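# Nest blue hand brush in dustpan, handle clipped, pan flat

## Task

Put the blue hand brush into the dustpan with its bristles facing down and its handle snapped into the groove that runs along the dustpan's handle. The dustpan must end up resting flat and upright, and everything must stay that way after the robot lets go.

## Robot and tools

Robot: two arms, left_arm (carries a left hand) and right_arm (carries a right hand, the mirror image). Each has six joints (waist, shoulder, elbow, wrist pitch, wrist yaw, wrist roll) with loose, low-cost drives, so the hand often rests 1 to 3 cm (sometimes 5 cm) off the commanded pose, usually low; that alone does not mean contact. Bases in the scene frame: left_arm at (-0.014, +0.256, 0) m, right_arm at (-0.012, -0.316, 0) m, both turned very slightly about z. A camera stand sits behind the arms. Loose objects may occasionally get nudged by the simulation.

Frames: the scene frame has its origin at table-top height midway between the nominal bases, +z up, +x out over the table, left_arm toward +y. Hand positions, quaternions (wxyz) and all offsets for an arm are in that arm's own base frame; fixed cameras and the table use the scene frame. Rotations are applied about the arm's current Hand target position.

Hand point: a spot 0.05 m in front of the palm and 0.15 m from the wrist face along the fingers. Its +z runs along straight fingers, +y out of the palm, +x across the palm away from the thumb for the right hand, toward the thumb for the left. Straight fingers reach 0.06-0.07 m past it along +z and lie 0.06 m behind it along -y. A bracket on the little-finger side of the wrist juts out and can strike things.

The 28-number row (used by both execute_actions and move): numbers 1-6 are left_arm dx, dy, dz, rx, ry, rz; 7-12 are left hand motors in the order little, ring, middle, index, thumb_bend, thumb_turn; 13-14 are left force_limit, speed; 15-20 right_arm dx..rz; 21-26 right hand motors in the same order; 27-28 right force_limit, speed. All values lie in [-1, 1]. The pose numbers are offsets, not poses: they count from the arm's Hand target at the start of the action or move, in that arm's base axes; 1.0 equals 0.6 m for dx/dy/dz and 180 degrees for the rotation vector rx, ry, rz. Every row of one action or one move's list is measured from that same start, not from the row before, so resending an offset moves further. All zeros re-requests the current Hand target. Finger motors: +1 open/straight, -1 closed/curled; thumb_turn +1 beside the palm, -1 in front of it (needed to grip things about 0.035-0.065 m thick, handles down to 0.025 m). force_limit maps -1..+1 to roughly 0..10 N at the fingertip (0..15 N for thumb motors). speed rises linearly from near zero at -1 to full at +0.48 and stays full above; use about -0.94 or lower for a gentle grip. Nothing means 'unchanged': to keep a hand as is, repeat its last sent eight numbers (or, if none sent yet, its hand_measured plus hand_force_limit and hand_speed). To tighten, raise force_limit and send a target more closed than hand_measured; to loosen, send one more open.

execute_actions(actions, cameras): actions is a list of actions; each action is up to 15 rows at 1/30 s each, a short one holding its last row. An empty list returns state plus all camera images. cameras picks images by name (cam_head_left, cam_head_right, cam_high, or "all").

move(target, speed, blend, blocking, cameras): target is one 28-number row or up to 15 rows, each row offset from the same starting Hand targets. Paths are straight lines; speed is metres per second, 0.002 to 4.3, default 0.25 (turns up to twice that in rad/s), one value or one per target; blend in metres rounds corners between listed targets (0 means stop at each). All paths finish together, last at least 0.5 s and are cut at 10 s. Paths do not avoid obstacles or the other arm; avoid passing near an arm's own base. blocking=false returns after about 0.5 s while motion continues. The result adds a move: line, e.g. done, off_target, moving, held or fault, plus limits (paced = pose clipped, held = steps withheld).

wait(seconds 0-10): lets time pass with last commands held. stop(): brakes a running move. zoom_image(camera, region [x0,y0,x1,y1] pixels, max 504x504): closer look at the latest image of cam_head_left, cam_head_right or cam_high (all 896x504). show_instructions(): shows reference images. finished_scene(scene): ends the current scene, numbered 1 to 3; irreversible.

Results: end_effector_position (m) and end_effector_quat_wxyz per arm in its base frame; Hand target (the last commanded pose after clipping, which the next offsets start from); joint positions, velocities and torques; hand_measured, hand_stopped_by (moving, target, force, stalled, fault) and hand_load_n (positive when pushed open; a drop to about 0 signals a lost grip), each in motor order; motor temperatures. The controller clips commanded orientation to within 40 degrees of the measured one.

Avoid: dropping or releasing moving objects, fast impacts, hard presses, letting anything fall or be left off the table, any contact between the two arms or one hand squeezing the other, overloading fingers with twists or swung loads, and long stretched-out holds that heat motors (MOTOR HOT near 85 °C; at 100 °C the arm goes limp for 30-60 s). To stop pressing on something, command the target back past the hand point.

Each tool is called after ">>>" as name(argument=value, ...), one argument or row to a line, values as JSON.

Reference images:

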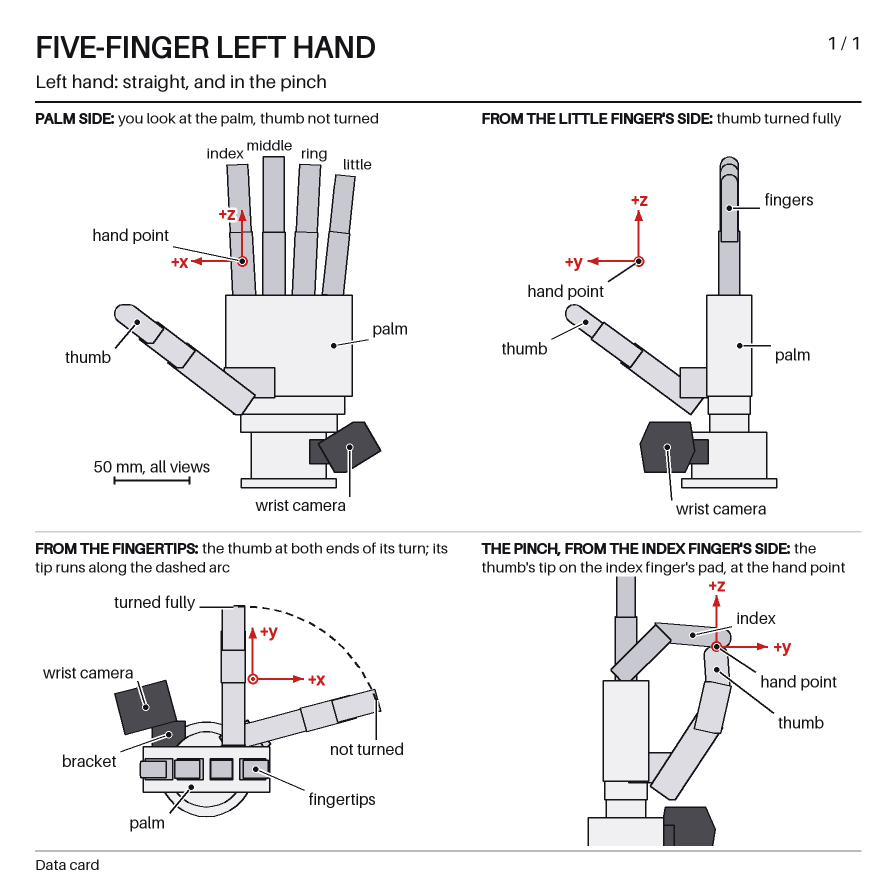

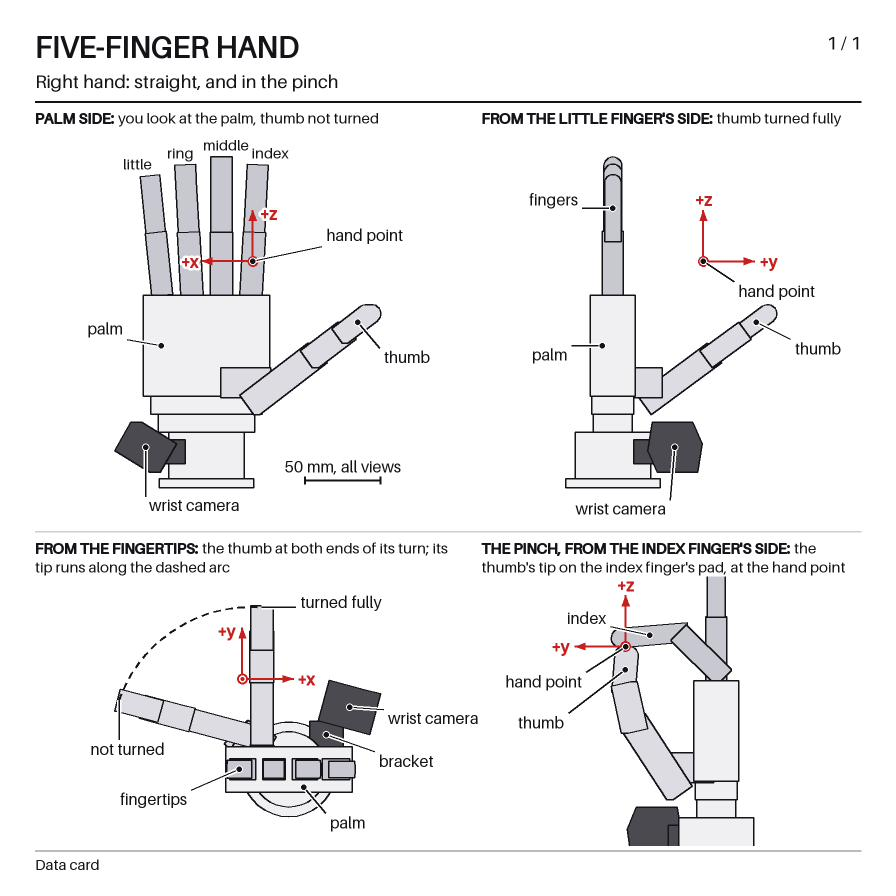

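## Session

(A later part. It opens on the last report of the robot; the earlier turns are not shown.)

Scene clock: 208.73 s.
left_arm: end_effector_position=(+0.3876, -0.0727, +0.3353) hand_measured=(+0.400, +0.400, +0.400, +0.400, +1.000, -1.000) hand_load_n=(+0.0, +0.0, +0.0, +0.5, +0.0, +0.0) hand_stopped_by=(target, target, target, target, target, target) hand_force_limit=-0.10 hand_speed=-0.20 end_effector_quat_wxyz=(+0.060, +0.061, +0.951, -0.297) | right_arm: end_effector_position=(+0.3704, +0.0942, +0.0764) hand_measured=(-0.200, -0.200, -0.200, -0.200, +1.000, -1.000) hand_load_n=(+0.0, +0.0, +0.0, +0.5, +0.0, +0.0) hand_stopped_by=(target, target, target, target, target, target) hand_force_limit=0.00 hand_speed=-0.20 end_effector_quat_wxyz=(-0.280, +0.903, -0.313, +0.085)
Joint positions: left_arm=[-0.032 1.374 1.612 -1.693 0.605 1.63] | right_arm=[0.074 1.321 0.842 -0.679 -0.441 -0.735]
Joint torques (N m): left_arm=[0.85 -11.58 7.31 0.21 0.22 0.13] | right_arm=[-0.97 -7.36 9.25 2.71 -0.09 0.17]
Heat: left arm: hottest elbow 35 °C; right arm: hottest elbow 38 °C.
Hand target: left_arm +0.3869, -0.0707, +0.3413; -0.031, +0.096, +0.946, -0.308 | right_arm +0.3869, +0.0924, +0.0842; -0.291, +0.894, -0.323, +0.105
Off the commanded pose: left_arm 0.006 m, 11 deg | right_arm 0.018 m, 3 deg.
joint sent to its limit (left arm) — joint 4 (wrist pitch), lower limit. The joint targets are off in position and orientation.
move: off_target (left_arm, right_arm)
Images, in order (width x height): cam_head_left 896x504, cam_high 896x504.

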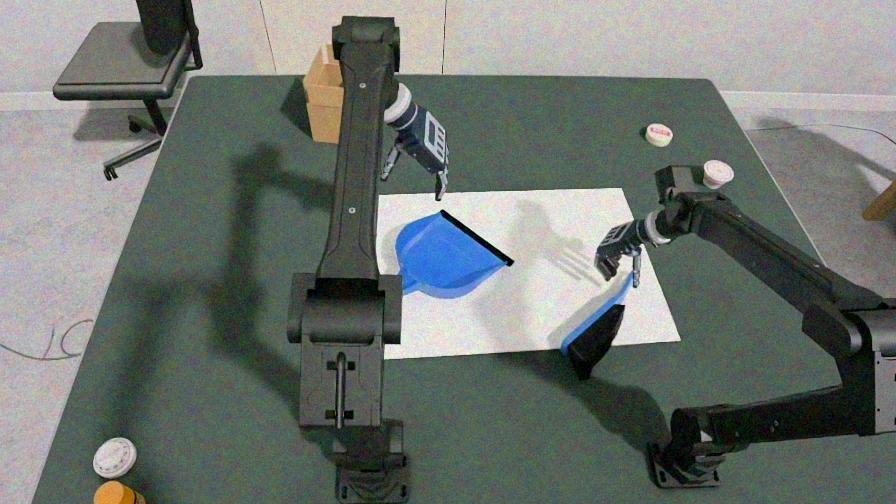

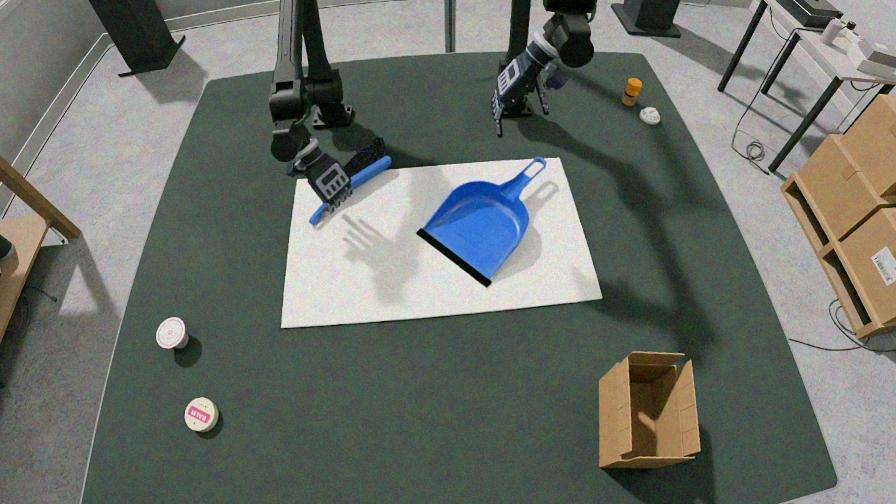

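>>> move(
  target=[
    [0,0,0,0,0,0,0.4,0.4,0.4,0.4,1,-1,-0.1,-0.2,0.0,-0.012,-0.04,0,0,0,-0.2,-0.2,-0.2,-0.2,1,-1,0,-0.2],
    [0,0,0,0,0,0,0.4,0.4,0.4,0.4,1,-1,-0.1,-0.2,0.0,-0.012,-0.0887,0,0,0,-0.2,-0.2,-0.2,-0.2,1,-1,0,-0.2],
  ],
  speed=[0.1,0.08],
  cameras=["cam_head_left","cam_high"],
)

>>> zoom_image(
  camera="cam_head_left",
  region=[520, 180, 680, 370],
)

>>> zoom_image(
  camera="cam_high",
  region=[280, 100, 440, 260],
)

Scene clock: 215.37 s.
left_arm: end_effector_position=(+0.3876, -0.0727, +0.3353) hand_measured=(+0.400, +0.400, +0.400, +0.400, +1.000, -1.000) hand_load_n=(+0.0, +0.0, +0.5, +0.0, +0.0, +0.5) hand_stopped_by=(target, target, target, target, target, target) hand_force_limit=-0.10 hand_speed=-0.20 end_effector_quat_wxyz=(+0.060, +0.061, +0.951, -0.297) | right_arm: end_effector_position=(+0.3705, +0.0867, +0.0247) hand_measured=(-0.200, -0.200, -0.200, -0.200, +1.000, -1.000) hand_load_n=(+0.0, +0.0, +0.0, +0.0, -0.5, +0.0) hand_stopped_by=(target, target, target, target, target, target) hand_force_limit=0.00 hand_speed=-0.20 end_effector_quat_wxyz=(-0.279, +0.900, -0.323, +0.086)
Joint positions: left_arm=[-0.032 1.374 1.612 -1.693 0.605 1.63] | right_arm=[0.054 1.406 0.764 -0.521 -0.441 -0.735]
Joint torques (N m): left_arm=[0.91 -11.4 7.35 0.2 0.22 0.14] | right_arm=[-0.73 -7.88 8.38 2.69 -0.37 0.01]
Heat: left arm: hottest elbow 35 °C; right arm: hottest elbow 38 °C.
Hand target: left_arm +0.3869, -0.0707, +0.3413; -0.031, +0.096, +0.946, -0.308 | right_arm +0.3869, +0.0852, +0.0310; -0.291, +0.894, -0.323, +0.105
Off the commanded pose: left_arm 0.006 m, 11 deg | right_arm 0.018 m, 3 deg.
joint sent to its limit (left arm) — joint 4 (wrist pitch), lower limit. The joint targets are off in position and orientation.
move: off_target (left_arm, right_arm)
Images, in order (width x height): cam_head_left 896x504, cam_high 896x504.

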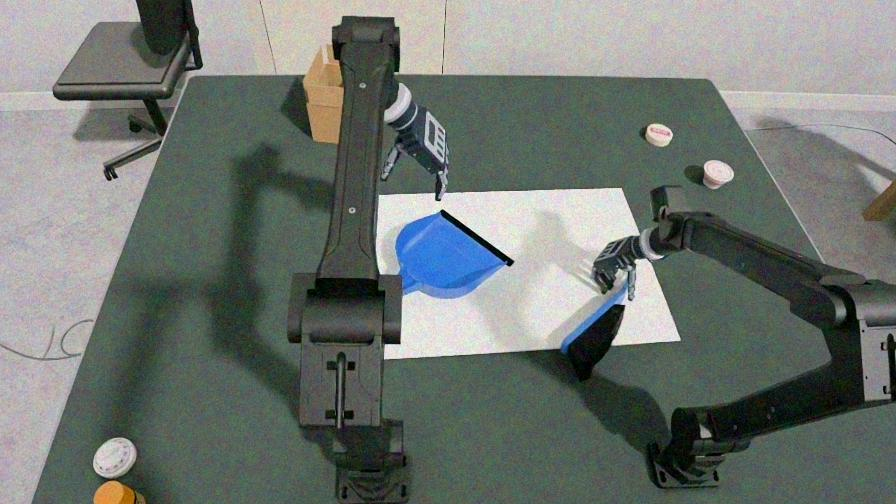

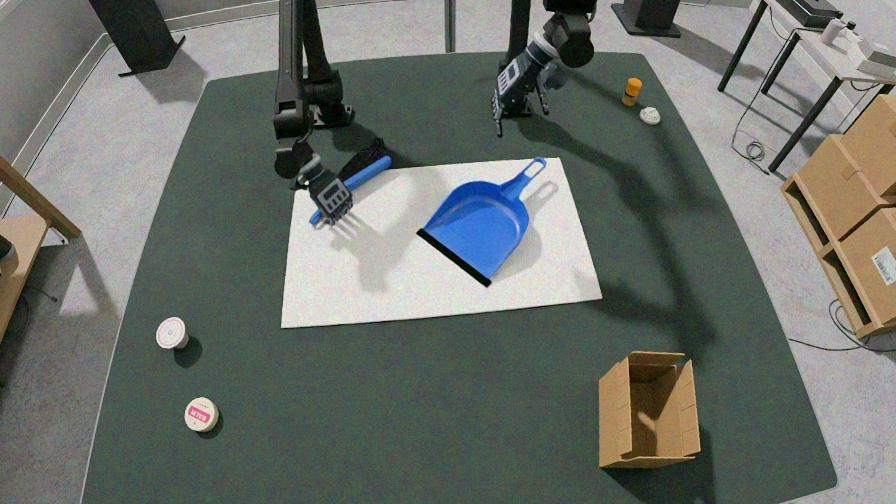

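Scaled by 2.653 from the camera's 896x504 image, which has a finer 1280x720 frame.

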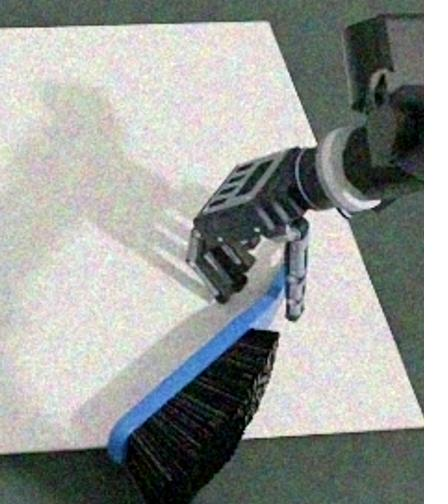

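Scaled by 3.150 from the camera's 896x504 image, which has a finer 1280x720 frame.

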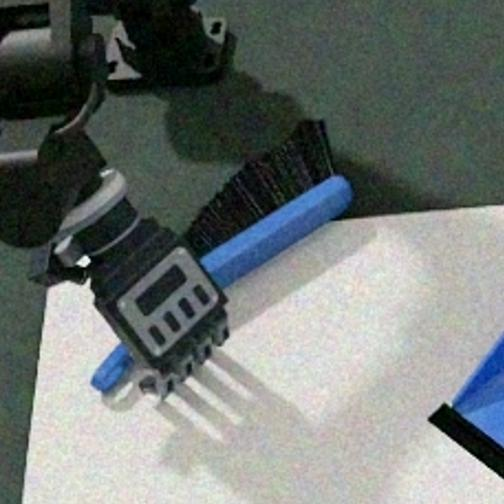

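>>> move(
  target=[0,0,0,0,0,0,0.4,0.4,0.4,0.4,1,-1,-0.1,-0.2,0,0,0,0,0,0,-0.2,-0.2,-0.55,-0.55,-0.3,-1,-0.5,-0.8],
)

>>> move(
  target=[0,0,0,0,0,0,0.4,0.4,0.4,0.4,1,-1,-0.1,-0.2,0,0,0,0,0,0,-0.2,-0.2,-0.6,-0.6,-0.2,-1,0.25,-0.85],
  cameras=["cam_head_left","cam_high"],
)

>>> zoom_image(
  camera="cam_head_left",
  region=[520, 180, 680, 370],
)

>>> zoom_image(
  camera="cam_high",
  region=[280, 100, 440, 260],
)

Scene clock: 219.63 s.
left_arm: end_effector_position=(+0.3876, -0.0727, +0.3353) hand_measured=(+0.400, +0.400, +0.400, +0.400, +1.000, -1.000) hand_load_n=(+0.0, +0.0, +0.0, +0.0, +0.0, +0.0) hand_stopped_by=(target, target, target, target, target, target) hand_force_limit=-0.10 hand_speed=-0.20 end_effector_quat_wxyz=(+0.060, +0.061, +0.951, -0.297) | right_arm: end_effector_position=(+0.3707, +0.0856, +0.0247) hand_measured=(-0.200, -0.200, -0.550, -0.550, +0.670, -1.000) hand_load_n=(+0.0, +0.0, +0.0, +0.0, +4.0, +1.0) hand_stopped_by=(target, target, target, target, force, target) hand_force_limit=-0.50 hand_speed=-0.80 end_effector_quat_wxyz=(-0.278, +0.900, -0.324, +0.087)
Joint positions: left_arm=[-0.032 1.374 1.612 -1.693 0.605 1.63] | right_arm=[0.051 1.406 0.764 -0.521 -0.441 -0.735]
Joint torques (N m): left_arm=[0.85 -11.46 7.35 0.23 0.22 0.14] | right_arm=[-1.2 -7.88 8.43 2.63 -0.36 0.04]
Heat: left arm: hottest elbow 35 °C; right arm: hottest elbow 38 °C.
Hand target: left_arm +0.3869, -0.0707, +0.3413; -0.031, +0.096, +0.946, -0.308 | right_arm +0.3869, +0.0852, +0.0310; -0.291, +0.894, -0.323, +0.105
Off the commanded pose: left_arm 0.006 m, 11 deg | right_arm 0.017 m, 3 deg.
joint sent to its limit (left arm) — joint 4 (wrist pitch), lower limit. The joint targets are off in position and orientation.
move: off_target (left_arm, right_arm)

Scene clock: 221.33 s.
left_arm: end_effector_position=(+0.3876, -0.0727, +0.3353) hand_measured=(+0.400, +0.400, +0.400, +0.400, +1.000, -1.000) hand_load_n=(+0.0, +0.0, +0.0, +0.0, +0.0, +0.0) hand_stopped_by=(target, target, target, target, target, target) hand_force_limit=-0.10 hand_speed=-0.20 end_effector_quat_wxyz=(+0.060, +0.061, +0.951, -0.297) | right_arm: end_effector_position=(+0.3707, +0.0851, +0.0251) hand_measured=(-0.200, -0.200, -0.600, -0.600, +0.468, -1.000) hand_load_n=(+0.0, +3.5, +0.0, -3.0, +8.5, +2.0) hand_stopped_by=(target, target, target, target, force, target) hand_force_limit=0.25 hand_speed=-0.85 end_effector_quat_wxyz=(-0.280, +0.897, -0.332, +0.085)
Joint positions: left_arm=[-0.032 1.374 1.612 -1.693 0.605 1.63] | right_arm=[0.046 1.406 0.764 -0.521 -0.444 -0.723]
Joint torques (N m): left_arm=[0.73 -11.46 7.35 0.23 0.22 0.13] | right_arm=[-0.73 -7.82 8.44 2.71 -0.27 0.04]
Heat: left arm: hottest elbow 35 °C; right arm: hottest elbow 38 °C.
Hand target: left_arm +0.3869, -0.0707, +0.3413; -0.031, +0.096, +0.946, -0.308 | right_arm +0.3869, +0.0852, +0.0310; -0.291, +0.894, -0.323, +0.105
Off the commanded pose: left_arm 0.006 m, 11 deg | right_arm 0.017 m, 3 deg.
joint sent to its limit (left arm) — joint 4 (wrist pitch), lower limit. The joint targets are off in position and orientation.
move: off_target (left_arm, right_arm)
Images, in order (width x height): cam_head_left 896x504, cam_high 896x504.

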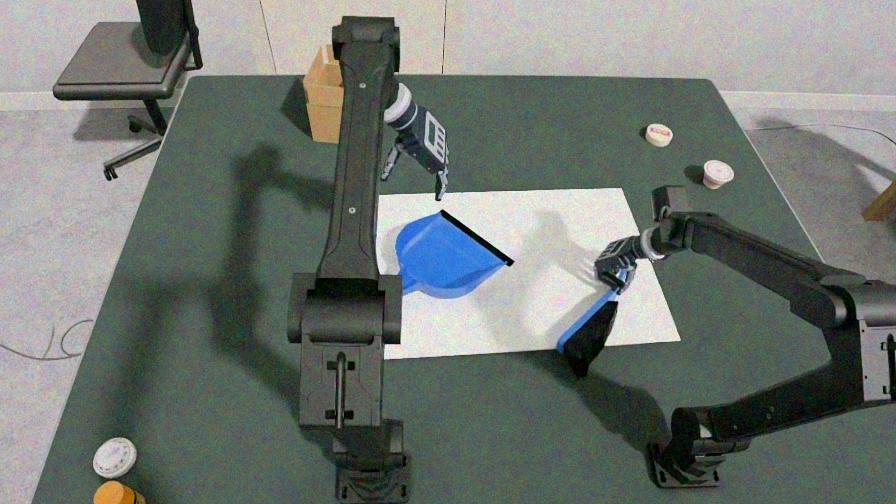

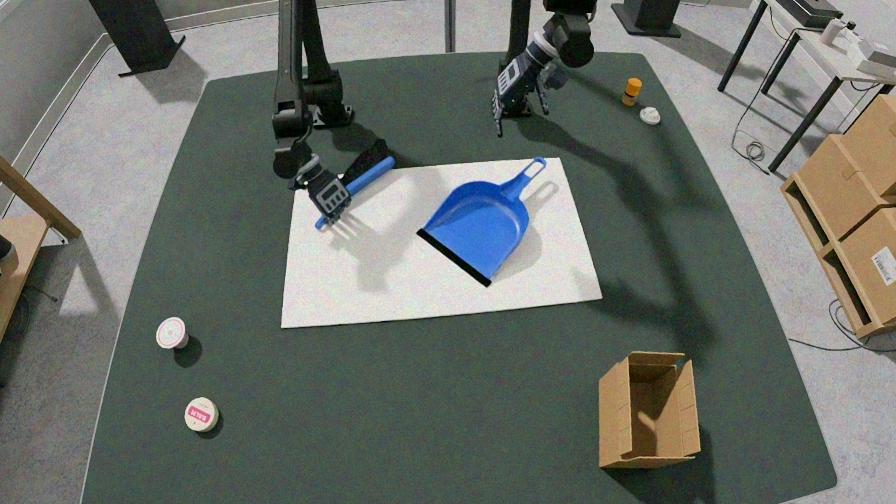

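Scaled by 2.653 from the camera's 896x504 image, which has a finer 1280x720 frame.

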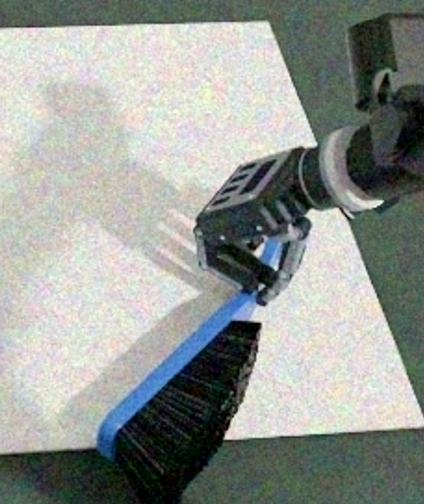

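Scaled by 3.150 from the camera's 896x504 image, which has a finer 1280x720 frame.

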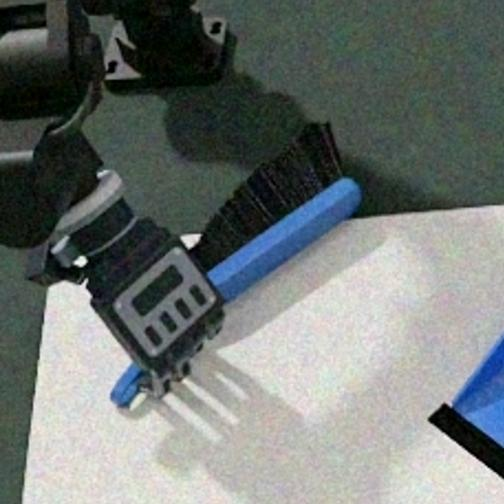

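>>> move(
  target=[0,0,0,0,0,0,0.4,0.4,0.4,0.4,1,-1,-0.1,-0.2,0,0,0,0,0,0,-0.2,-0.3,-0.9,-0.9,0.2,-1,0.1,-0.85],
)

>>> move(
  target=[0,0,0,0,0,0,0.4,0.4,0.4,0.4,1,-1,-0.1,-0.2,0,0,0.06,0,0,0,-0.2,-0.3,-0.9,-0.9,0.2,-1,0.1,-0.85],
  speed=0.06,
  cameras=["cam_head_left","cam_high"],
)

>>> zoom_image(
  camera="cam_head_left",
  region=[520, 180, 680, 370],
)

>>> zoom_image(
  camera="cam_high",
  region=[280, 100, 440, 260],
)

Scene clock: 225.90 s.
left_arm: end_effector_position=(+0.3876, -0.0727, +0.3353) hand_measured=(+0.400, +0.400, +0.400, +0.400, +1.000, -1.000) hand_load_n=(+0.0, +0.0, +0.0, +0.0, +0.0, +0.0) hand_stopped_by=(target, target, target, target, target, target) hand_force_limit=-0.10 hand_speed=-0.20 end_effector_quat_wxyz=(+0.060, +0.061, +0.951, -0.297) | right_arm: end_effector_position=(+0.3707, +0.0851, +0.0251) hand_measured=(-0.200, -0.212, -0.624, -0.900, +0.468, -1.000) hand_load_n=(+0.0, +0.0, +5.5, +0.0, +5.5, +1.5) hand_stopped_by=(target, force, force, target, force, target) hand_force_limit=0.10 hand_speed=-0.85 end_effector_quat_wxyz=(-0.280, +0.897, -0.332, +0.085)
Joint positions: left_arm=[-0.032 1.374 1.612 -1.693 0.605 1.63] | right_arm=[0.046 1.406 0.764 -0.521 -0.444 -0.723]
Joint torques (N m): left_arm=[0.62 -11.4 7.36 0.25 0.22 0.13] | right_arm=[-0.85 -7.77 8.43 2.62 -0.25 0]
Heat: left arm: hottest elbow 35 °C; right arm: hottest elbow 37 °C.
Hand target: left_arm +0.3869, -0.0707, +0.3413; -0.031, +0.096, +0.946, -0.308 | right_arm +0.3869, +0.0852, +0.0310; -0.291, +0.894, -0.323, +0.105
Off the commanded pose: left_arm 0.006 m, 11 deg | right_arm 0.017 m, 3 deg.
joint sent to its limit (left arm) — joint 4 (wrist pitch), lower limit. The joint targets are off in position and orientation.
move: off_target (left_arm, right_arm)

Scene clock: 227.50 s.
left_arm: end_effector_position=(+0.3876, -0.0727, +0.3353) hand_measured=(+0.400, +0.400, +0.400, +0.400, +1.000, -1.000) hand_load_n=(+0.0, +0.0, +0.0, -0.5, +0.0, +0.0) hand_stopped_by=(target, target, target, target, target, target) hand_force_limit=-0.10 hand_speed=-0.20 end_effector_quat_wxyz=(+0.060, +0.061, +0.951, -0.297) | right_arm: end_effector_position=(+0.3611, +0.0864, +0.0370) hand_measured=(-0.200, -0.212, -0.624, -0.900, +0.468, -1.000) hand_load_n=(+0.0, +0.0, +5.5, +0.0, +5.5, +1.5) hand_stopped_by=(target, force, force, target, force, target) hand_force_limit=0.10 hand_speed=-0.85 end_effector_quat_wxyz=(-0.276, +0.899, -0.333, +0.074)
Joint positions: left_arm=[-0.032 1.374 1.612 -1.693 0.605 1.63] | right_arm=[0.051 1.374 0.773 -0.586 -0.444 -0.723]
Joint torques (N m): left_arm=[0.67 -11.34 7.35 0.24 0.21 0.14] | right_arm=[-1.26 -9.76 11.97 0.84 -0.26 0.04]
Heat: left arm: hottest elbow 35 °C; right arm: hottest elbow 38 °C.
Hand target: left_arm +0.3869, -0.0707, +0.3413; -0.031, +0.096, +0.946, -0.308 | right_arm +0.3869, +0.0852, +0.0670; -0.291, +0.894, -0.323, +0.105
Off the commanded pose: left_arm 0.006 m, 11 deg | right_arm 0.040 m, 4 deg.
joint sent to its limit (left arm) — joint 4 (wrist pitch), lower limit. The joint targets are off in position and orientation.
move: off_target (left_arm, right_arm)
Images, in order (width x height): cam_head_left 896x504, cam_high 896x504.

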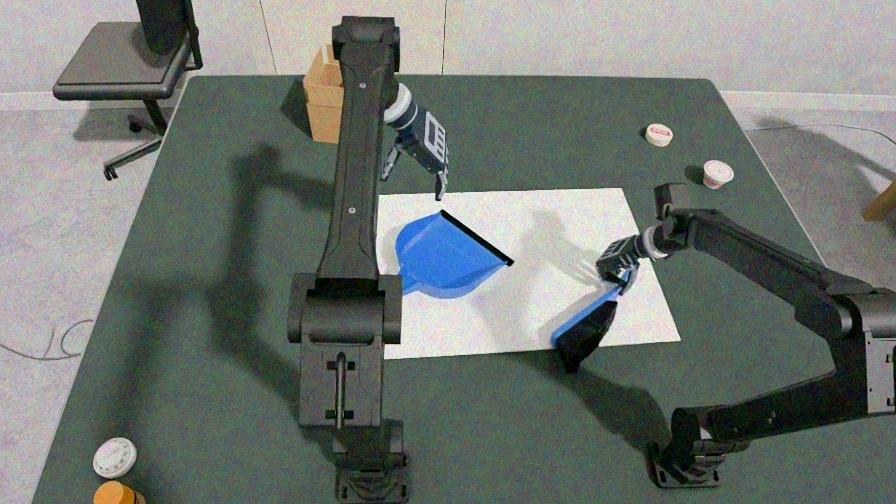

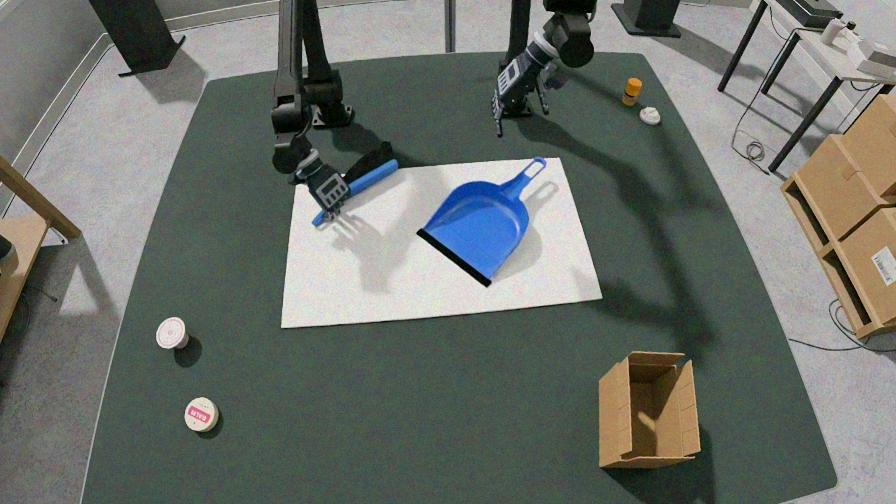

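Scaled by 2.653 from the camera's 896x504 image, which has a finer 1280x720 frame.

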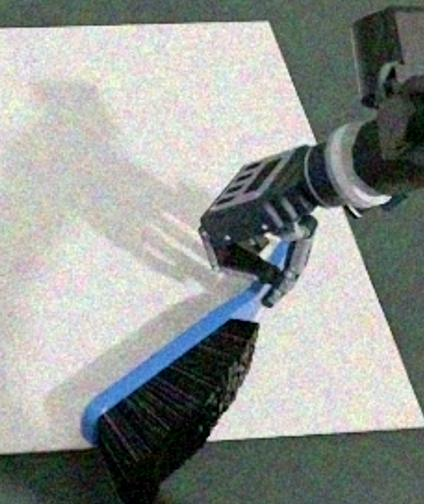

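Scaled by 3.150 from the camera's 896x504 image, which has a finer 1280x720 frame.

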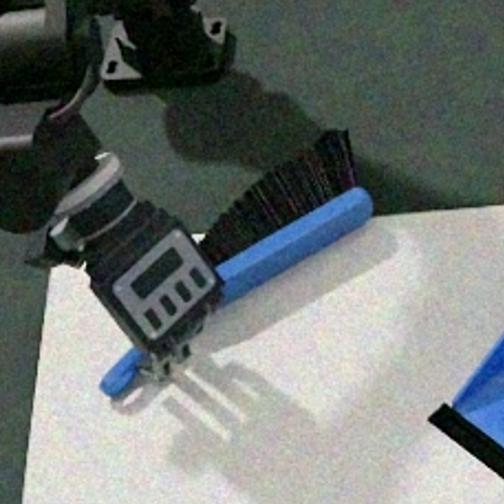

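>>> move(
  target=[0,0,0,0,0,0,0.4,0.4,0.4,0.4,1,-1,-0.1,-0.2,0,0,0.06,0,0,0,-0.2,-0.3,-0.9,-0.9,0.2,-1,0.1,-0.85],
  speed=0.06,
  cameras=["cam_head_left","cam_high"],
)

>>> zoom_image(
  camera="cam_head_left",
  region=[520, 180, 680, 370],
)

>>> zoom_image(
  camera="cam_high",
  region=[280, 100, 440, 260],
)

Scene clock: 231.27 s.
left_arm: end_effector_position=(+0.3876, -0.0727, +0.3353) hand_measured=(+0.400, +0.400, +0.400, +0.400, +1.000, -1.000) hand_load_n=(+0.0, +0.0, +0.0, +0.0, +0.0, +0.0) hand_stopped_by=(target, target, target, target, target, target) hand_force_limit=-0.10 hand_speed=-0.20 end_effector_quat_wxyz=(+0.060, +0.061, +0.951, -0.297) | right_arm: end_effector_position=(+0.3628, +0.0882, +0.0717) hand_measured=(-0.200, -0.212, -0.624, -0.900, +0.468, -1.000) hand_load_n=(+0.0, +0.0, +5.5, +0.0, +5.5, +1.5) hand_stopped_by=(target, force, force, target, force, target) hand_force_limit=0.10 hand_speed=-0.85 end_effector_quat_wxyz=(-0.276, +0.900, -0.331, +0.073)
Joint positions: left_arm=[-0.032 1.374 1.612 -1.693 0.605 1.63] | right_arm=[0.055 1.323 0.832 -0.695 -0.444 -0.723]
Joint torques (N m): left_arm=[0.85 -11.46 7.35 0.24 0.21 0.13] | right_arm=[-0.85 -9.64 12.67 0.81 -0.24 0.02]
Heat: left arm: hottest elbow 35 °C; right arm: hottest elbow 38 °C.
Hand target: left_arm +0.3869, -0.0707, +0.3413; -0.031, +0.096, +0.946, -0.308 | right_arm +0.3869, +0.0852, +0.1030; -0.291, +0.894, -0.323, +0.105
Off the commanded pose: left_arm 0.006 m, 11 deg | right_arm 0.040 m, 4 deg.
joint sent to its limit (left arm) — joint 4 (wrist pitch), lower limit. The joint targets are off in position and orientation.
move: off_target (left_arm, right_arm)
Images, in order (width x height): cam_head_left 896x504, cam_high 896x504.

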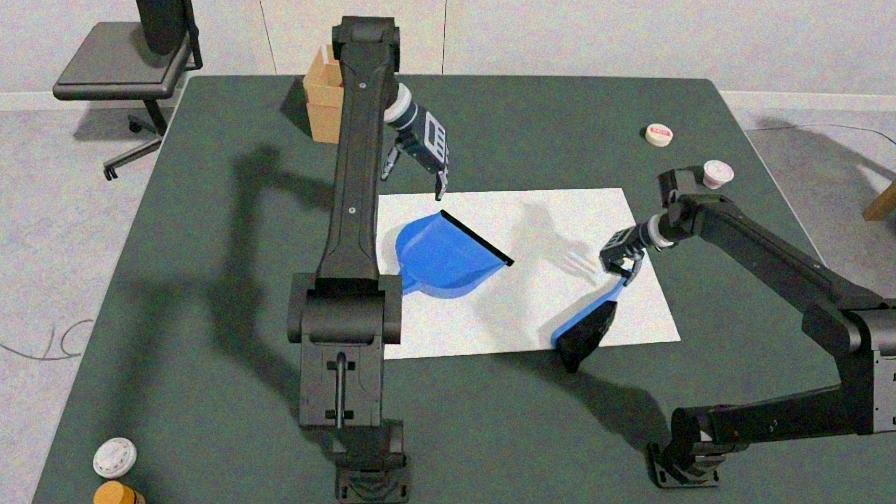

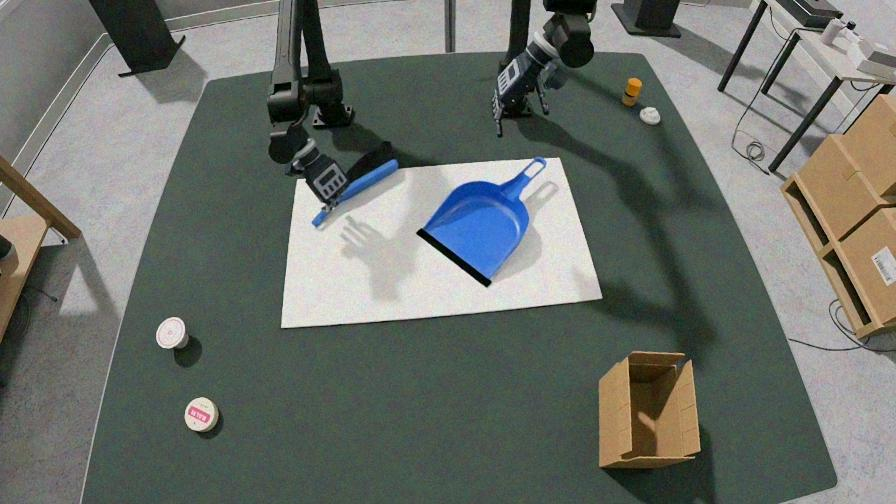

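Scaled by 2.653 from the camera's 896x504 image, which has a finer 1280x720 frame.

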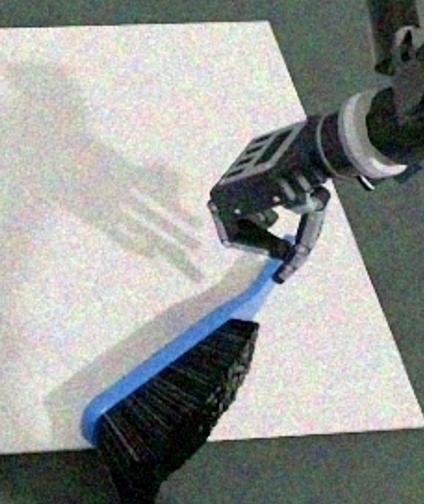

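Scaled by 3.150 from the camera's 896x504 image, which has a finer 1280x720 frame.

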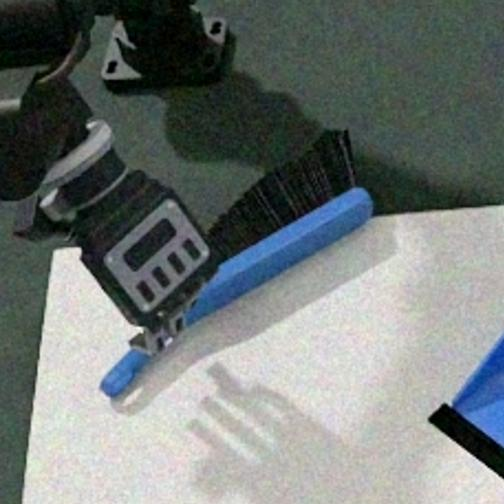

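>>> move(
  target=[
    [0,0,0,0,0,0,0.4,0.4,0.4,0.4,1,-1,-0.1,-0.2,0,0,0,0,0,0,0.0,0.0,0.0,0.0,1,-1,0.1,-0.4],
    [0,0,0,0,0,0,0.4,0.4,0.4,0.4,1,-1,-0.1,-0.2,0,0,0.1,0,0,0,0.0,0.0,0.0,0.0,1,-1,0.1,-0.4],
  ],
  speed=0.15,
  cameras=["cam_head_left","cam_high"],
)

>>> zoom_image(
  camera="cam_head_left",
  region=[520, 180, 680, 370],
)

>>> zoom_image(
  camera="cam_high",
  region=[280, 100, 440, 260],
)

Scene clock: 257.10 s.
left_arm: end_effector_position=(+0.3876, -0.0727, +0.3353) hand_measured=(+0.400, +0.400, +0.400, +0.400, +1.000, -1.000) hand_load_n=(+0.0, +0.0, +0.0, +0.0, +0.0, +0.0) hand_stopped_by=(target, target, target, target, target, target) hand_force_limit=-0.10 hand_speed=-0.20 end_effector_quat_wxyz=(+0.060, +0.061, +0.951, -0.297) | right_arm: end_effector_position=(+0.3671, +0.0884, +0.1319) hand_measured=(+0.000, +0.000, +0.000, +0.000, +1.000, -1.000) hand_load_n=(+0.0, +0.0, +0.0, +0.0, +0.0, +0.0) hand_stopped_by=(target, target, target, target, target, target) hand_force_limit=0.10 hand_speed=-0.40 end_effector_quat_wxyz=(-0.277, +0.899, -0.330, +0.075)
Joint positions: left_arm=[-0.032 1.374 1.612 -1.693 0.605 1.63] | right_arm=[0.055 1.262 0.948 -0.868 -0.444 -0.723]
Joint torques (N m): left_arm=[0.73 -11.4 7.35 0.23 0.21 0.13] | right_arm=[-0.85 -8.82 13.45 0.88 -0.25 0.06]
Heat: left arm: hottest elbow 35 °C; right arm: hottest elbow 41 °C.
Hand target: left_arm +0.3869, -0.0707, +0.3413; -0.031, +0.096, +0.946, -0.308 | right_arm +0.3869, +0.0852, +0.1630; -0.291, +0.894, -0.323, +0.105
Off the commanded pose: left_arm 0.006 m, 11 deg | right_arm 0.037 m, 4 deg.
joint sent to its limit (left arm) — joint 4 (wrist pitch), lower limit. The joint targets are off in position and orientation.
move: off_target (left_arm, right_arm)
Images, in order (width x height): cam_head_left 896x504, cam_high 896x504.

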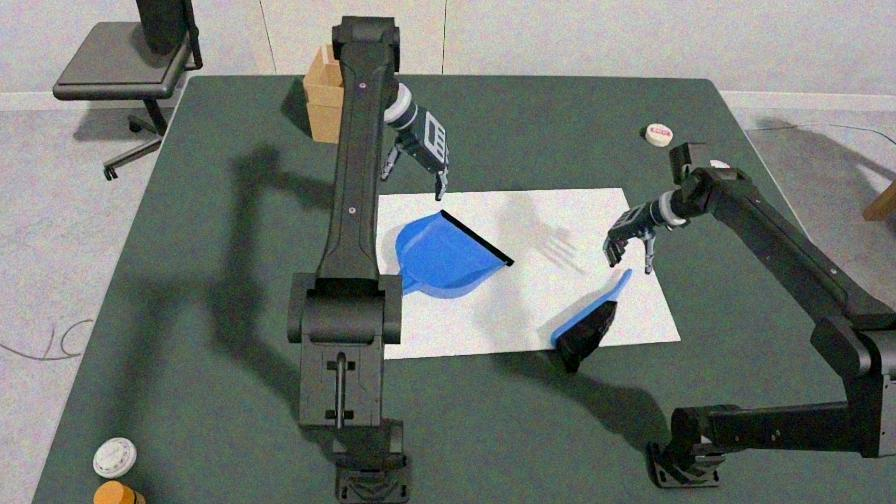

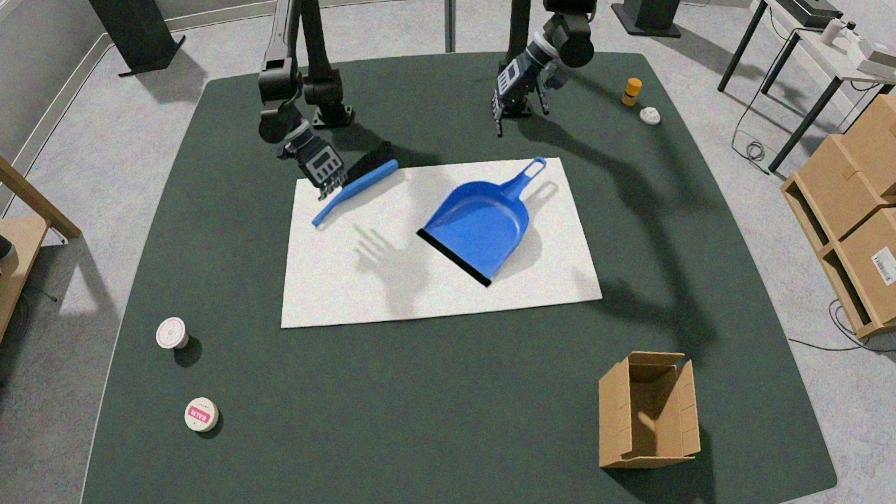

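Scaled by 2.653 from the camera's 896x504 image, which has a finer 1280x720 frame.

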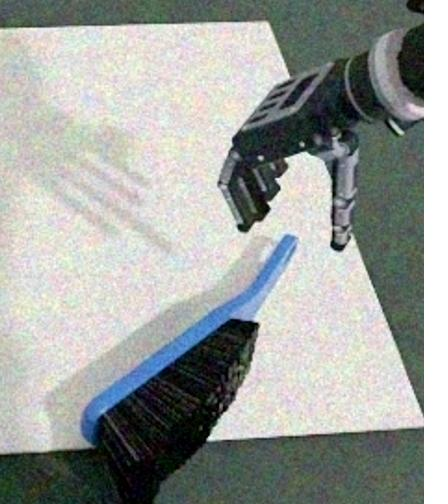

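Scaled by 3.150 from the camera's 896x504 image, which has a finer 1280x720 frame.

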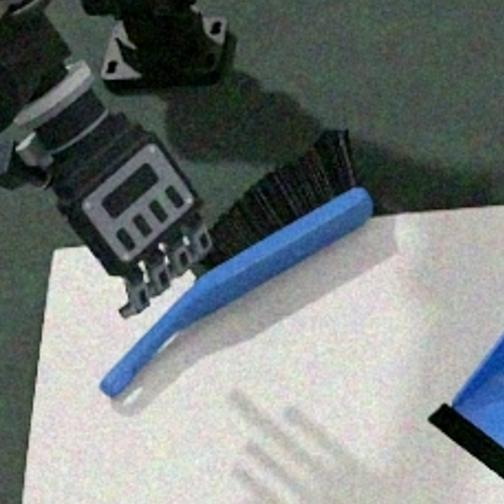

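>>> move(
  target=[
    [0,0,0,0,0,0,0.4,0.4,0.4,0.4,1,-1,-0.1,-0.2,0.0078,-0.001,-0.14,0,0,0,0.0,0.0,0.0,0.0,1,-1,0.1,-0.4],
    [0,0,0,0,0,0,0.4,0.4,0.4,0.4,1,-1,-0.1,-0.2,0.0078,-0.001,-0.2158,0,0,0,0.0,0.0,0.0,0.0,1,-1,0.1,-0.4],
  ],
  speed=[0.15,0.08],
  cameras=["cam_head_left","cam_high"],
)

>>> zoom_image(
  camera="cam_head_left",
  region=[520, 180, 680, 370],
)

>>> zoom_image(
  camera="cam_head_right",
  region=[540, 200, 700, 400],
)

Scene clock: 265.37 s.
left_arm: end_effector_position=(+0.3876, -0.0727, +0.3353) hand_measured=(+0.400, +0.400, +0.400, +0.400, +1.000, -1.000) hand_load_n=(+0.0, +0.0, +0.0, +0.0, +0.0, +0.0) hand_stopped_by=(target, target, target, target, target, target) hand_force_limit=-0.10 hand_speed=-0.20 end_effector_quat_wxyz=(+0.060, +0.061, +0.951, -0.297) | right_arm: end_effector_position=(+0.3752, +0.0883, +0.0284) hand_measured=(+0.000, +0.000, +0.000, +0.000, +1.000, -1.000) hand_load_n=(+0.0, +0.0, +0.0, +0.0, +0.0, +0.0) hand_stopped_by=(target, target, target, target, target, target) hand_force_limit=0.10 hand_speed=-0.40 end_effector_quat_wxyz=(-0.281, +0.898, -0.328, +0.084)
Joint positions: left_arm=[-0.032 1.374 1.612 -1.693 0.605 1.63] | right_arm=[0.054 1.412 0.781 -0.53 -0.444 -0.723]
Joint torques (N m): left_arm=[0.91 -11.46 7.32 0.23 0.22 0.13] | right_arm=[-0.79 -7.59 8.36 2.7 -0.29 0.01]
Heat: left arm: hottest elbow 35 °C; right arm: hottest elbow 41 °C.
Hand target: left_arm +0.3869, -0.0707, +0.3413; -0.031, +0.096, +0.946, -0.308 | right_arm +0.3916, +0.0846, +0.0335; -0.291, +0.894, -0.323, +0.105
Off the commanded pose: left_arm 0.006 m, 11 deg | right_arm 0.018 m, 3 deg.
joint sent to its limit (left arm) — joint 4 (wrist pitch), lower limit. The joint targets are off in position and orientation.
move: off_target (left_arm, right_arm)
Images, in order (width x height): cam_head_left 896x504, cam_high 896x504.

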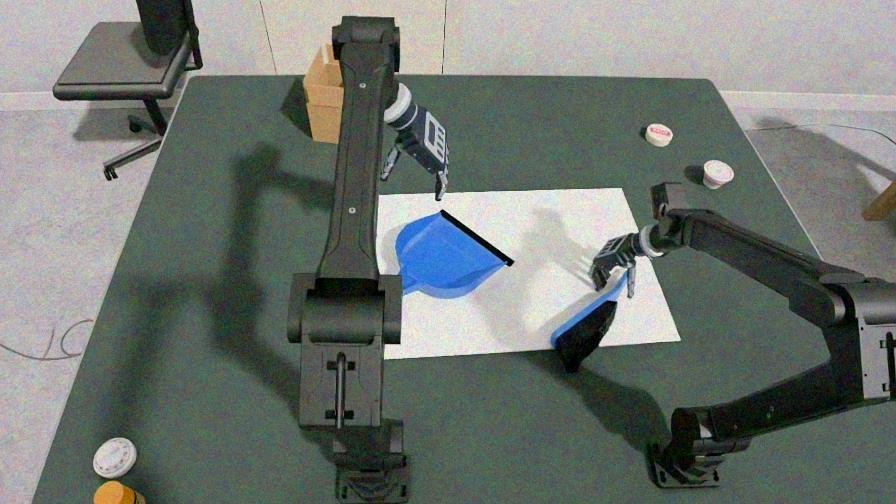

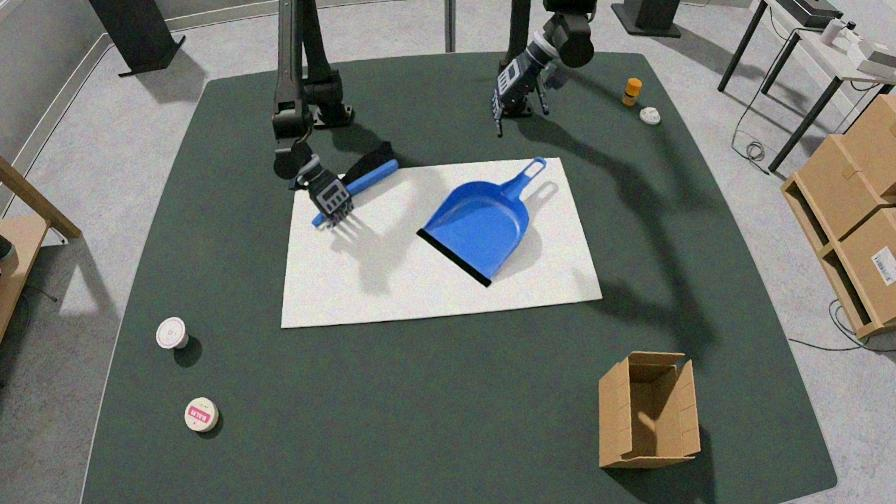

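Scaled by 2.653 from the camera's 896x504 image, which has a finer 1280x720 frame.

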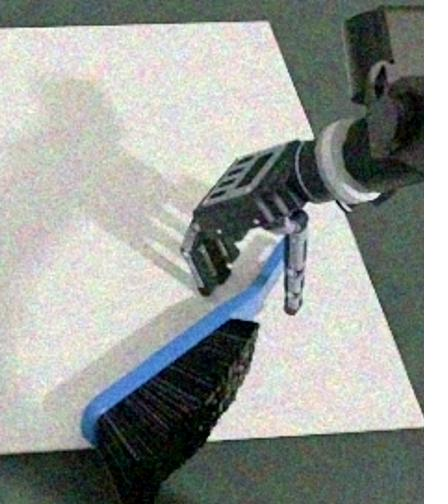

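This scene's latest camera images include none from cam_head_right. They are from: cam_head_left, cam_high. cam_head_right's image comes with the result of a call that names it in "cameras".

>>> move(
  target=[0,0,0,0,0,0,0.4,0.4,0.4,0.4,1,-1,-0.1,-0.2,0,0,0,0,0,0,0.0,0.0,-0.5,-0.5,0.2,-1,-0.5,-0.85],
  cameras=["cam_head_left","cam_head_right"],
)

>>> zoom_image(
  camera="cam_head_left",
  region=[540, 220, 660, 370],
)

>>> zoom_image(
  camera="cam_head_right",
  region=[550, 220, 670, 370],
)

Scene clock: 270.60 s.
left_arm: end_effector_position=(+0.3876, -0.0727, +0.3353) hand_measured=(+0.400, +0.400, +0.400, +0.400, +1.000, -1.000) hand_load_n=(+0.0, +0.0, +0.0, +0.0, +0.0, +0.0) hand_stopped_by=(target, target, target, target, target, target) hand_force_limit=-0.10 hand_speed=-0.20 end_effector_quat_wxyz=(+0.060, +0.061, +0.951, -0.297) | right_arm: end_effector_position=(+0.3760, +0.0848, +0.0284) hand_measured=(+0.000, +0.000, -0.500, -0.500, +0.508, -1.000) hand_load_n=(+0.0, +0.0, -0.5, -1.0, +2.5, +0.5) hand_stopped_by=(target, target, target, target, force, target) hand_force_limit=-0.50 hand_speed=-0.85 end_effector_quat_wxyz=(-0.280, +0.897, -0.332, +0.086)
Joint positions: left_arm=[-0.032 1.374 1.612 -1.693 0.605 1.63] | right_arm=[0.045 1.412 0.781 -0.53 -0.444 -0.723]
Joint torques (N m): left_arm=[0.91 -11.46 7.35 0.2 0.23 0.13] | right_arm=[-1.03 -7.94 8.34 2.67 -0.28 -0.01]
Heat: left arm: hottest elbow 35 °C; right arm: hottest elbow 40 °C.
Hand target: left_arm +0.3869, -0.0707, +0.3413; -0.031, +0.096, +0.946, -0.308 | right_arm +0.3916, +0.0846, +0.0335; -0.291, +0.894, -0.323, +0.105
Off the commanded pose: left_arm 0.006 m, 11 deg | right_arm 0.016 m, 3 deg.
joint sent to its limit (left arm) — joint 4 (wrist pitch), lower limit. The joint targets are off in position and orientation.
move: off_target (left_arm, right_arm)
Images, in order (width x height): cam_head_left 896x504, cam_head_right 896x504.

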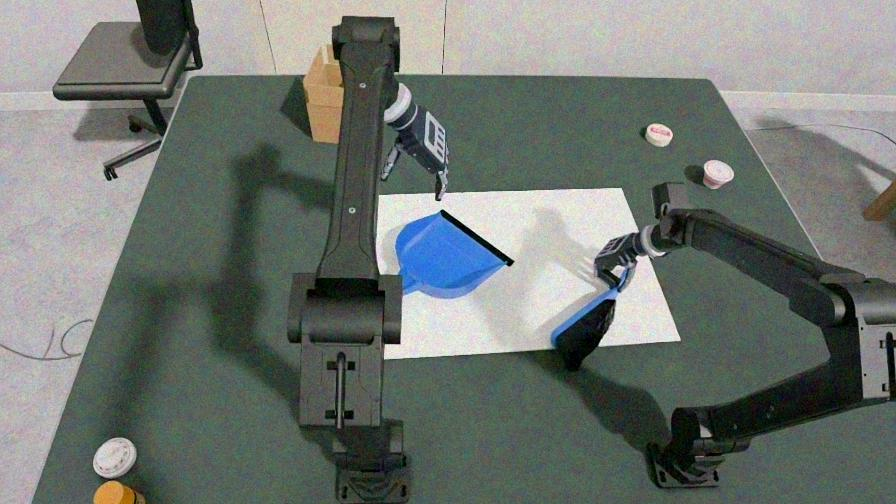

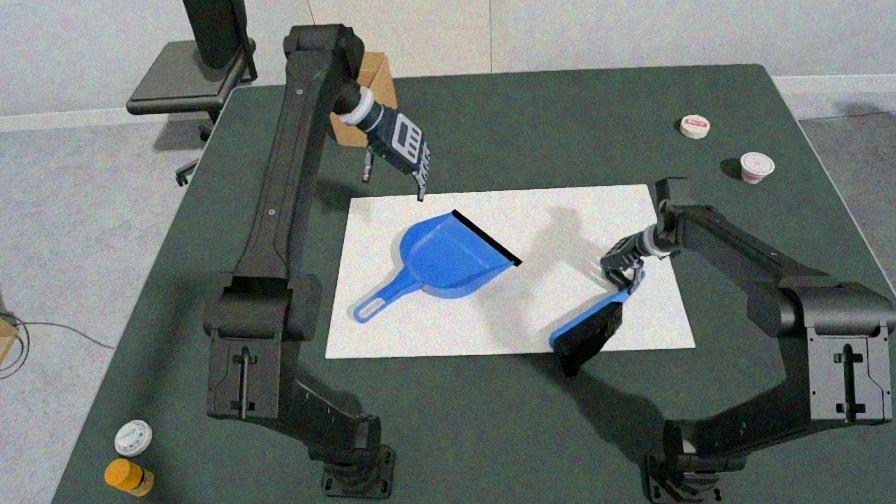

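Scaled by 3.360 from the camera's 896x504 image, which has a finer 1280x720 frame.

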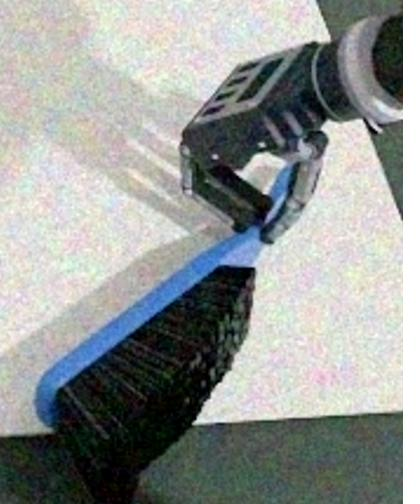

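Scaled by 3.360 from the camera's 896x504 image, which has a finer 1280x720 frame.

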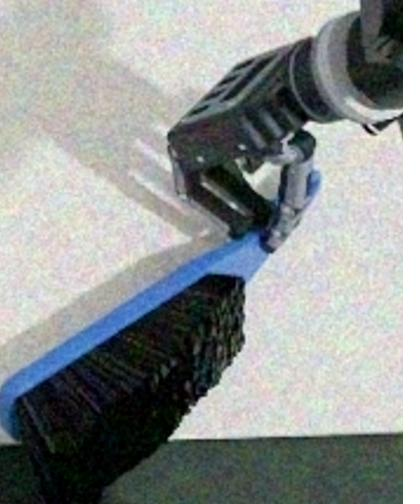

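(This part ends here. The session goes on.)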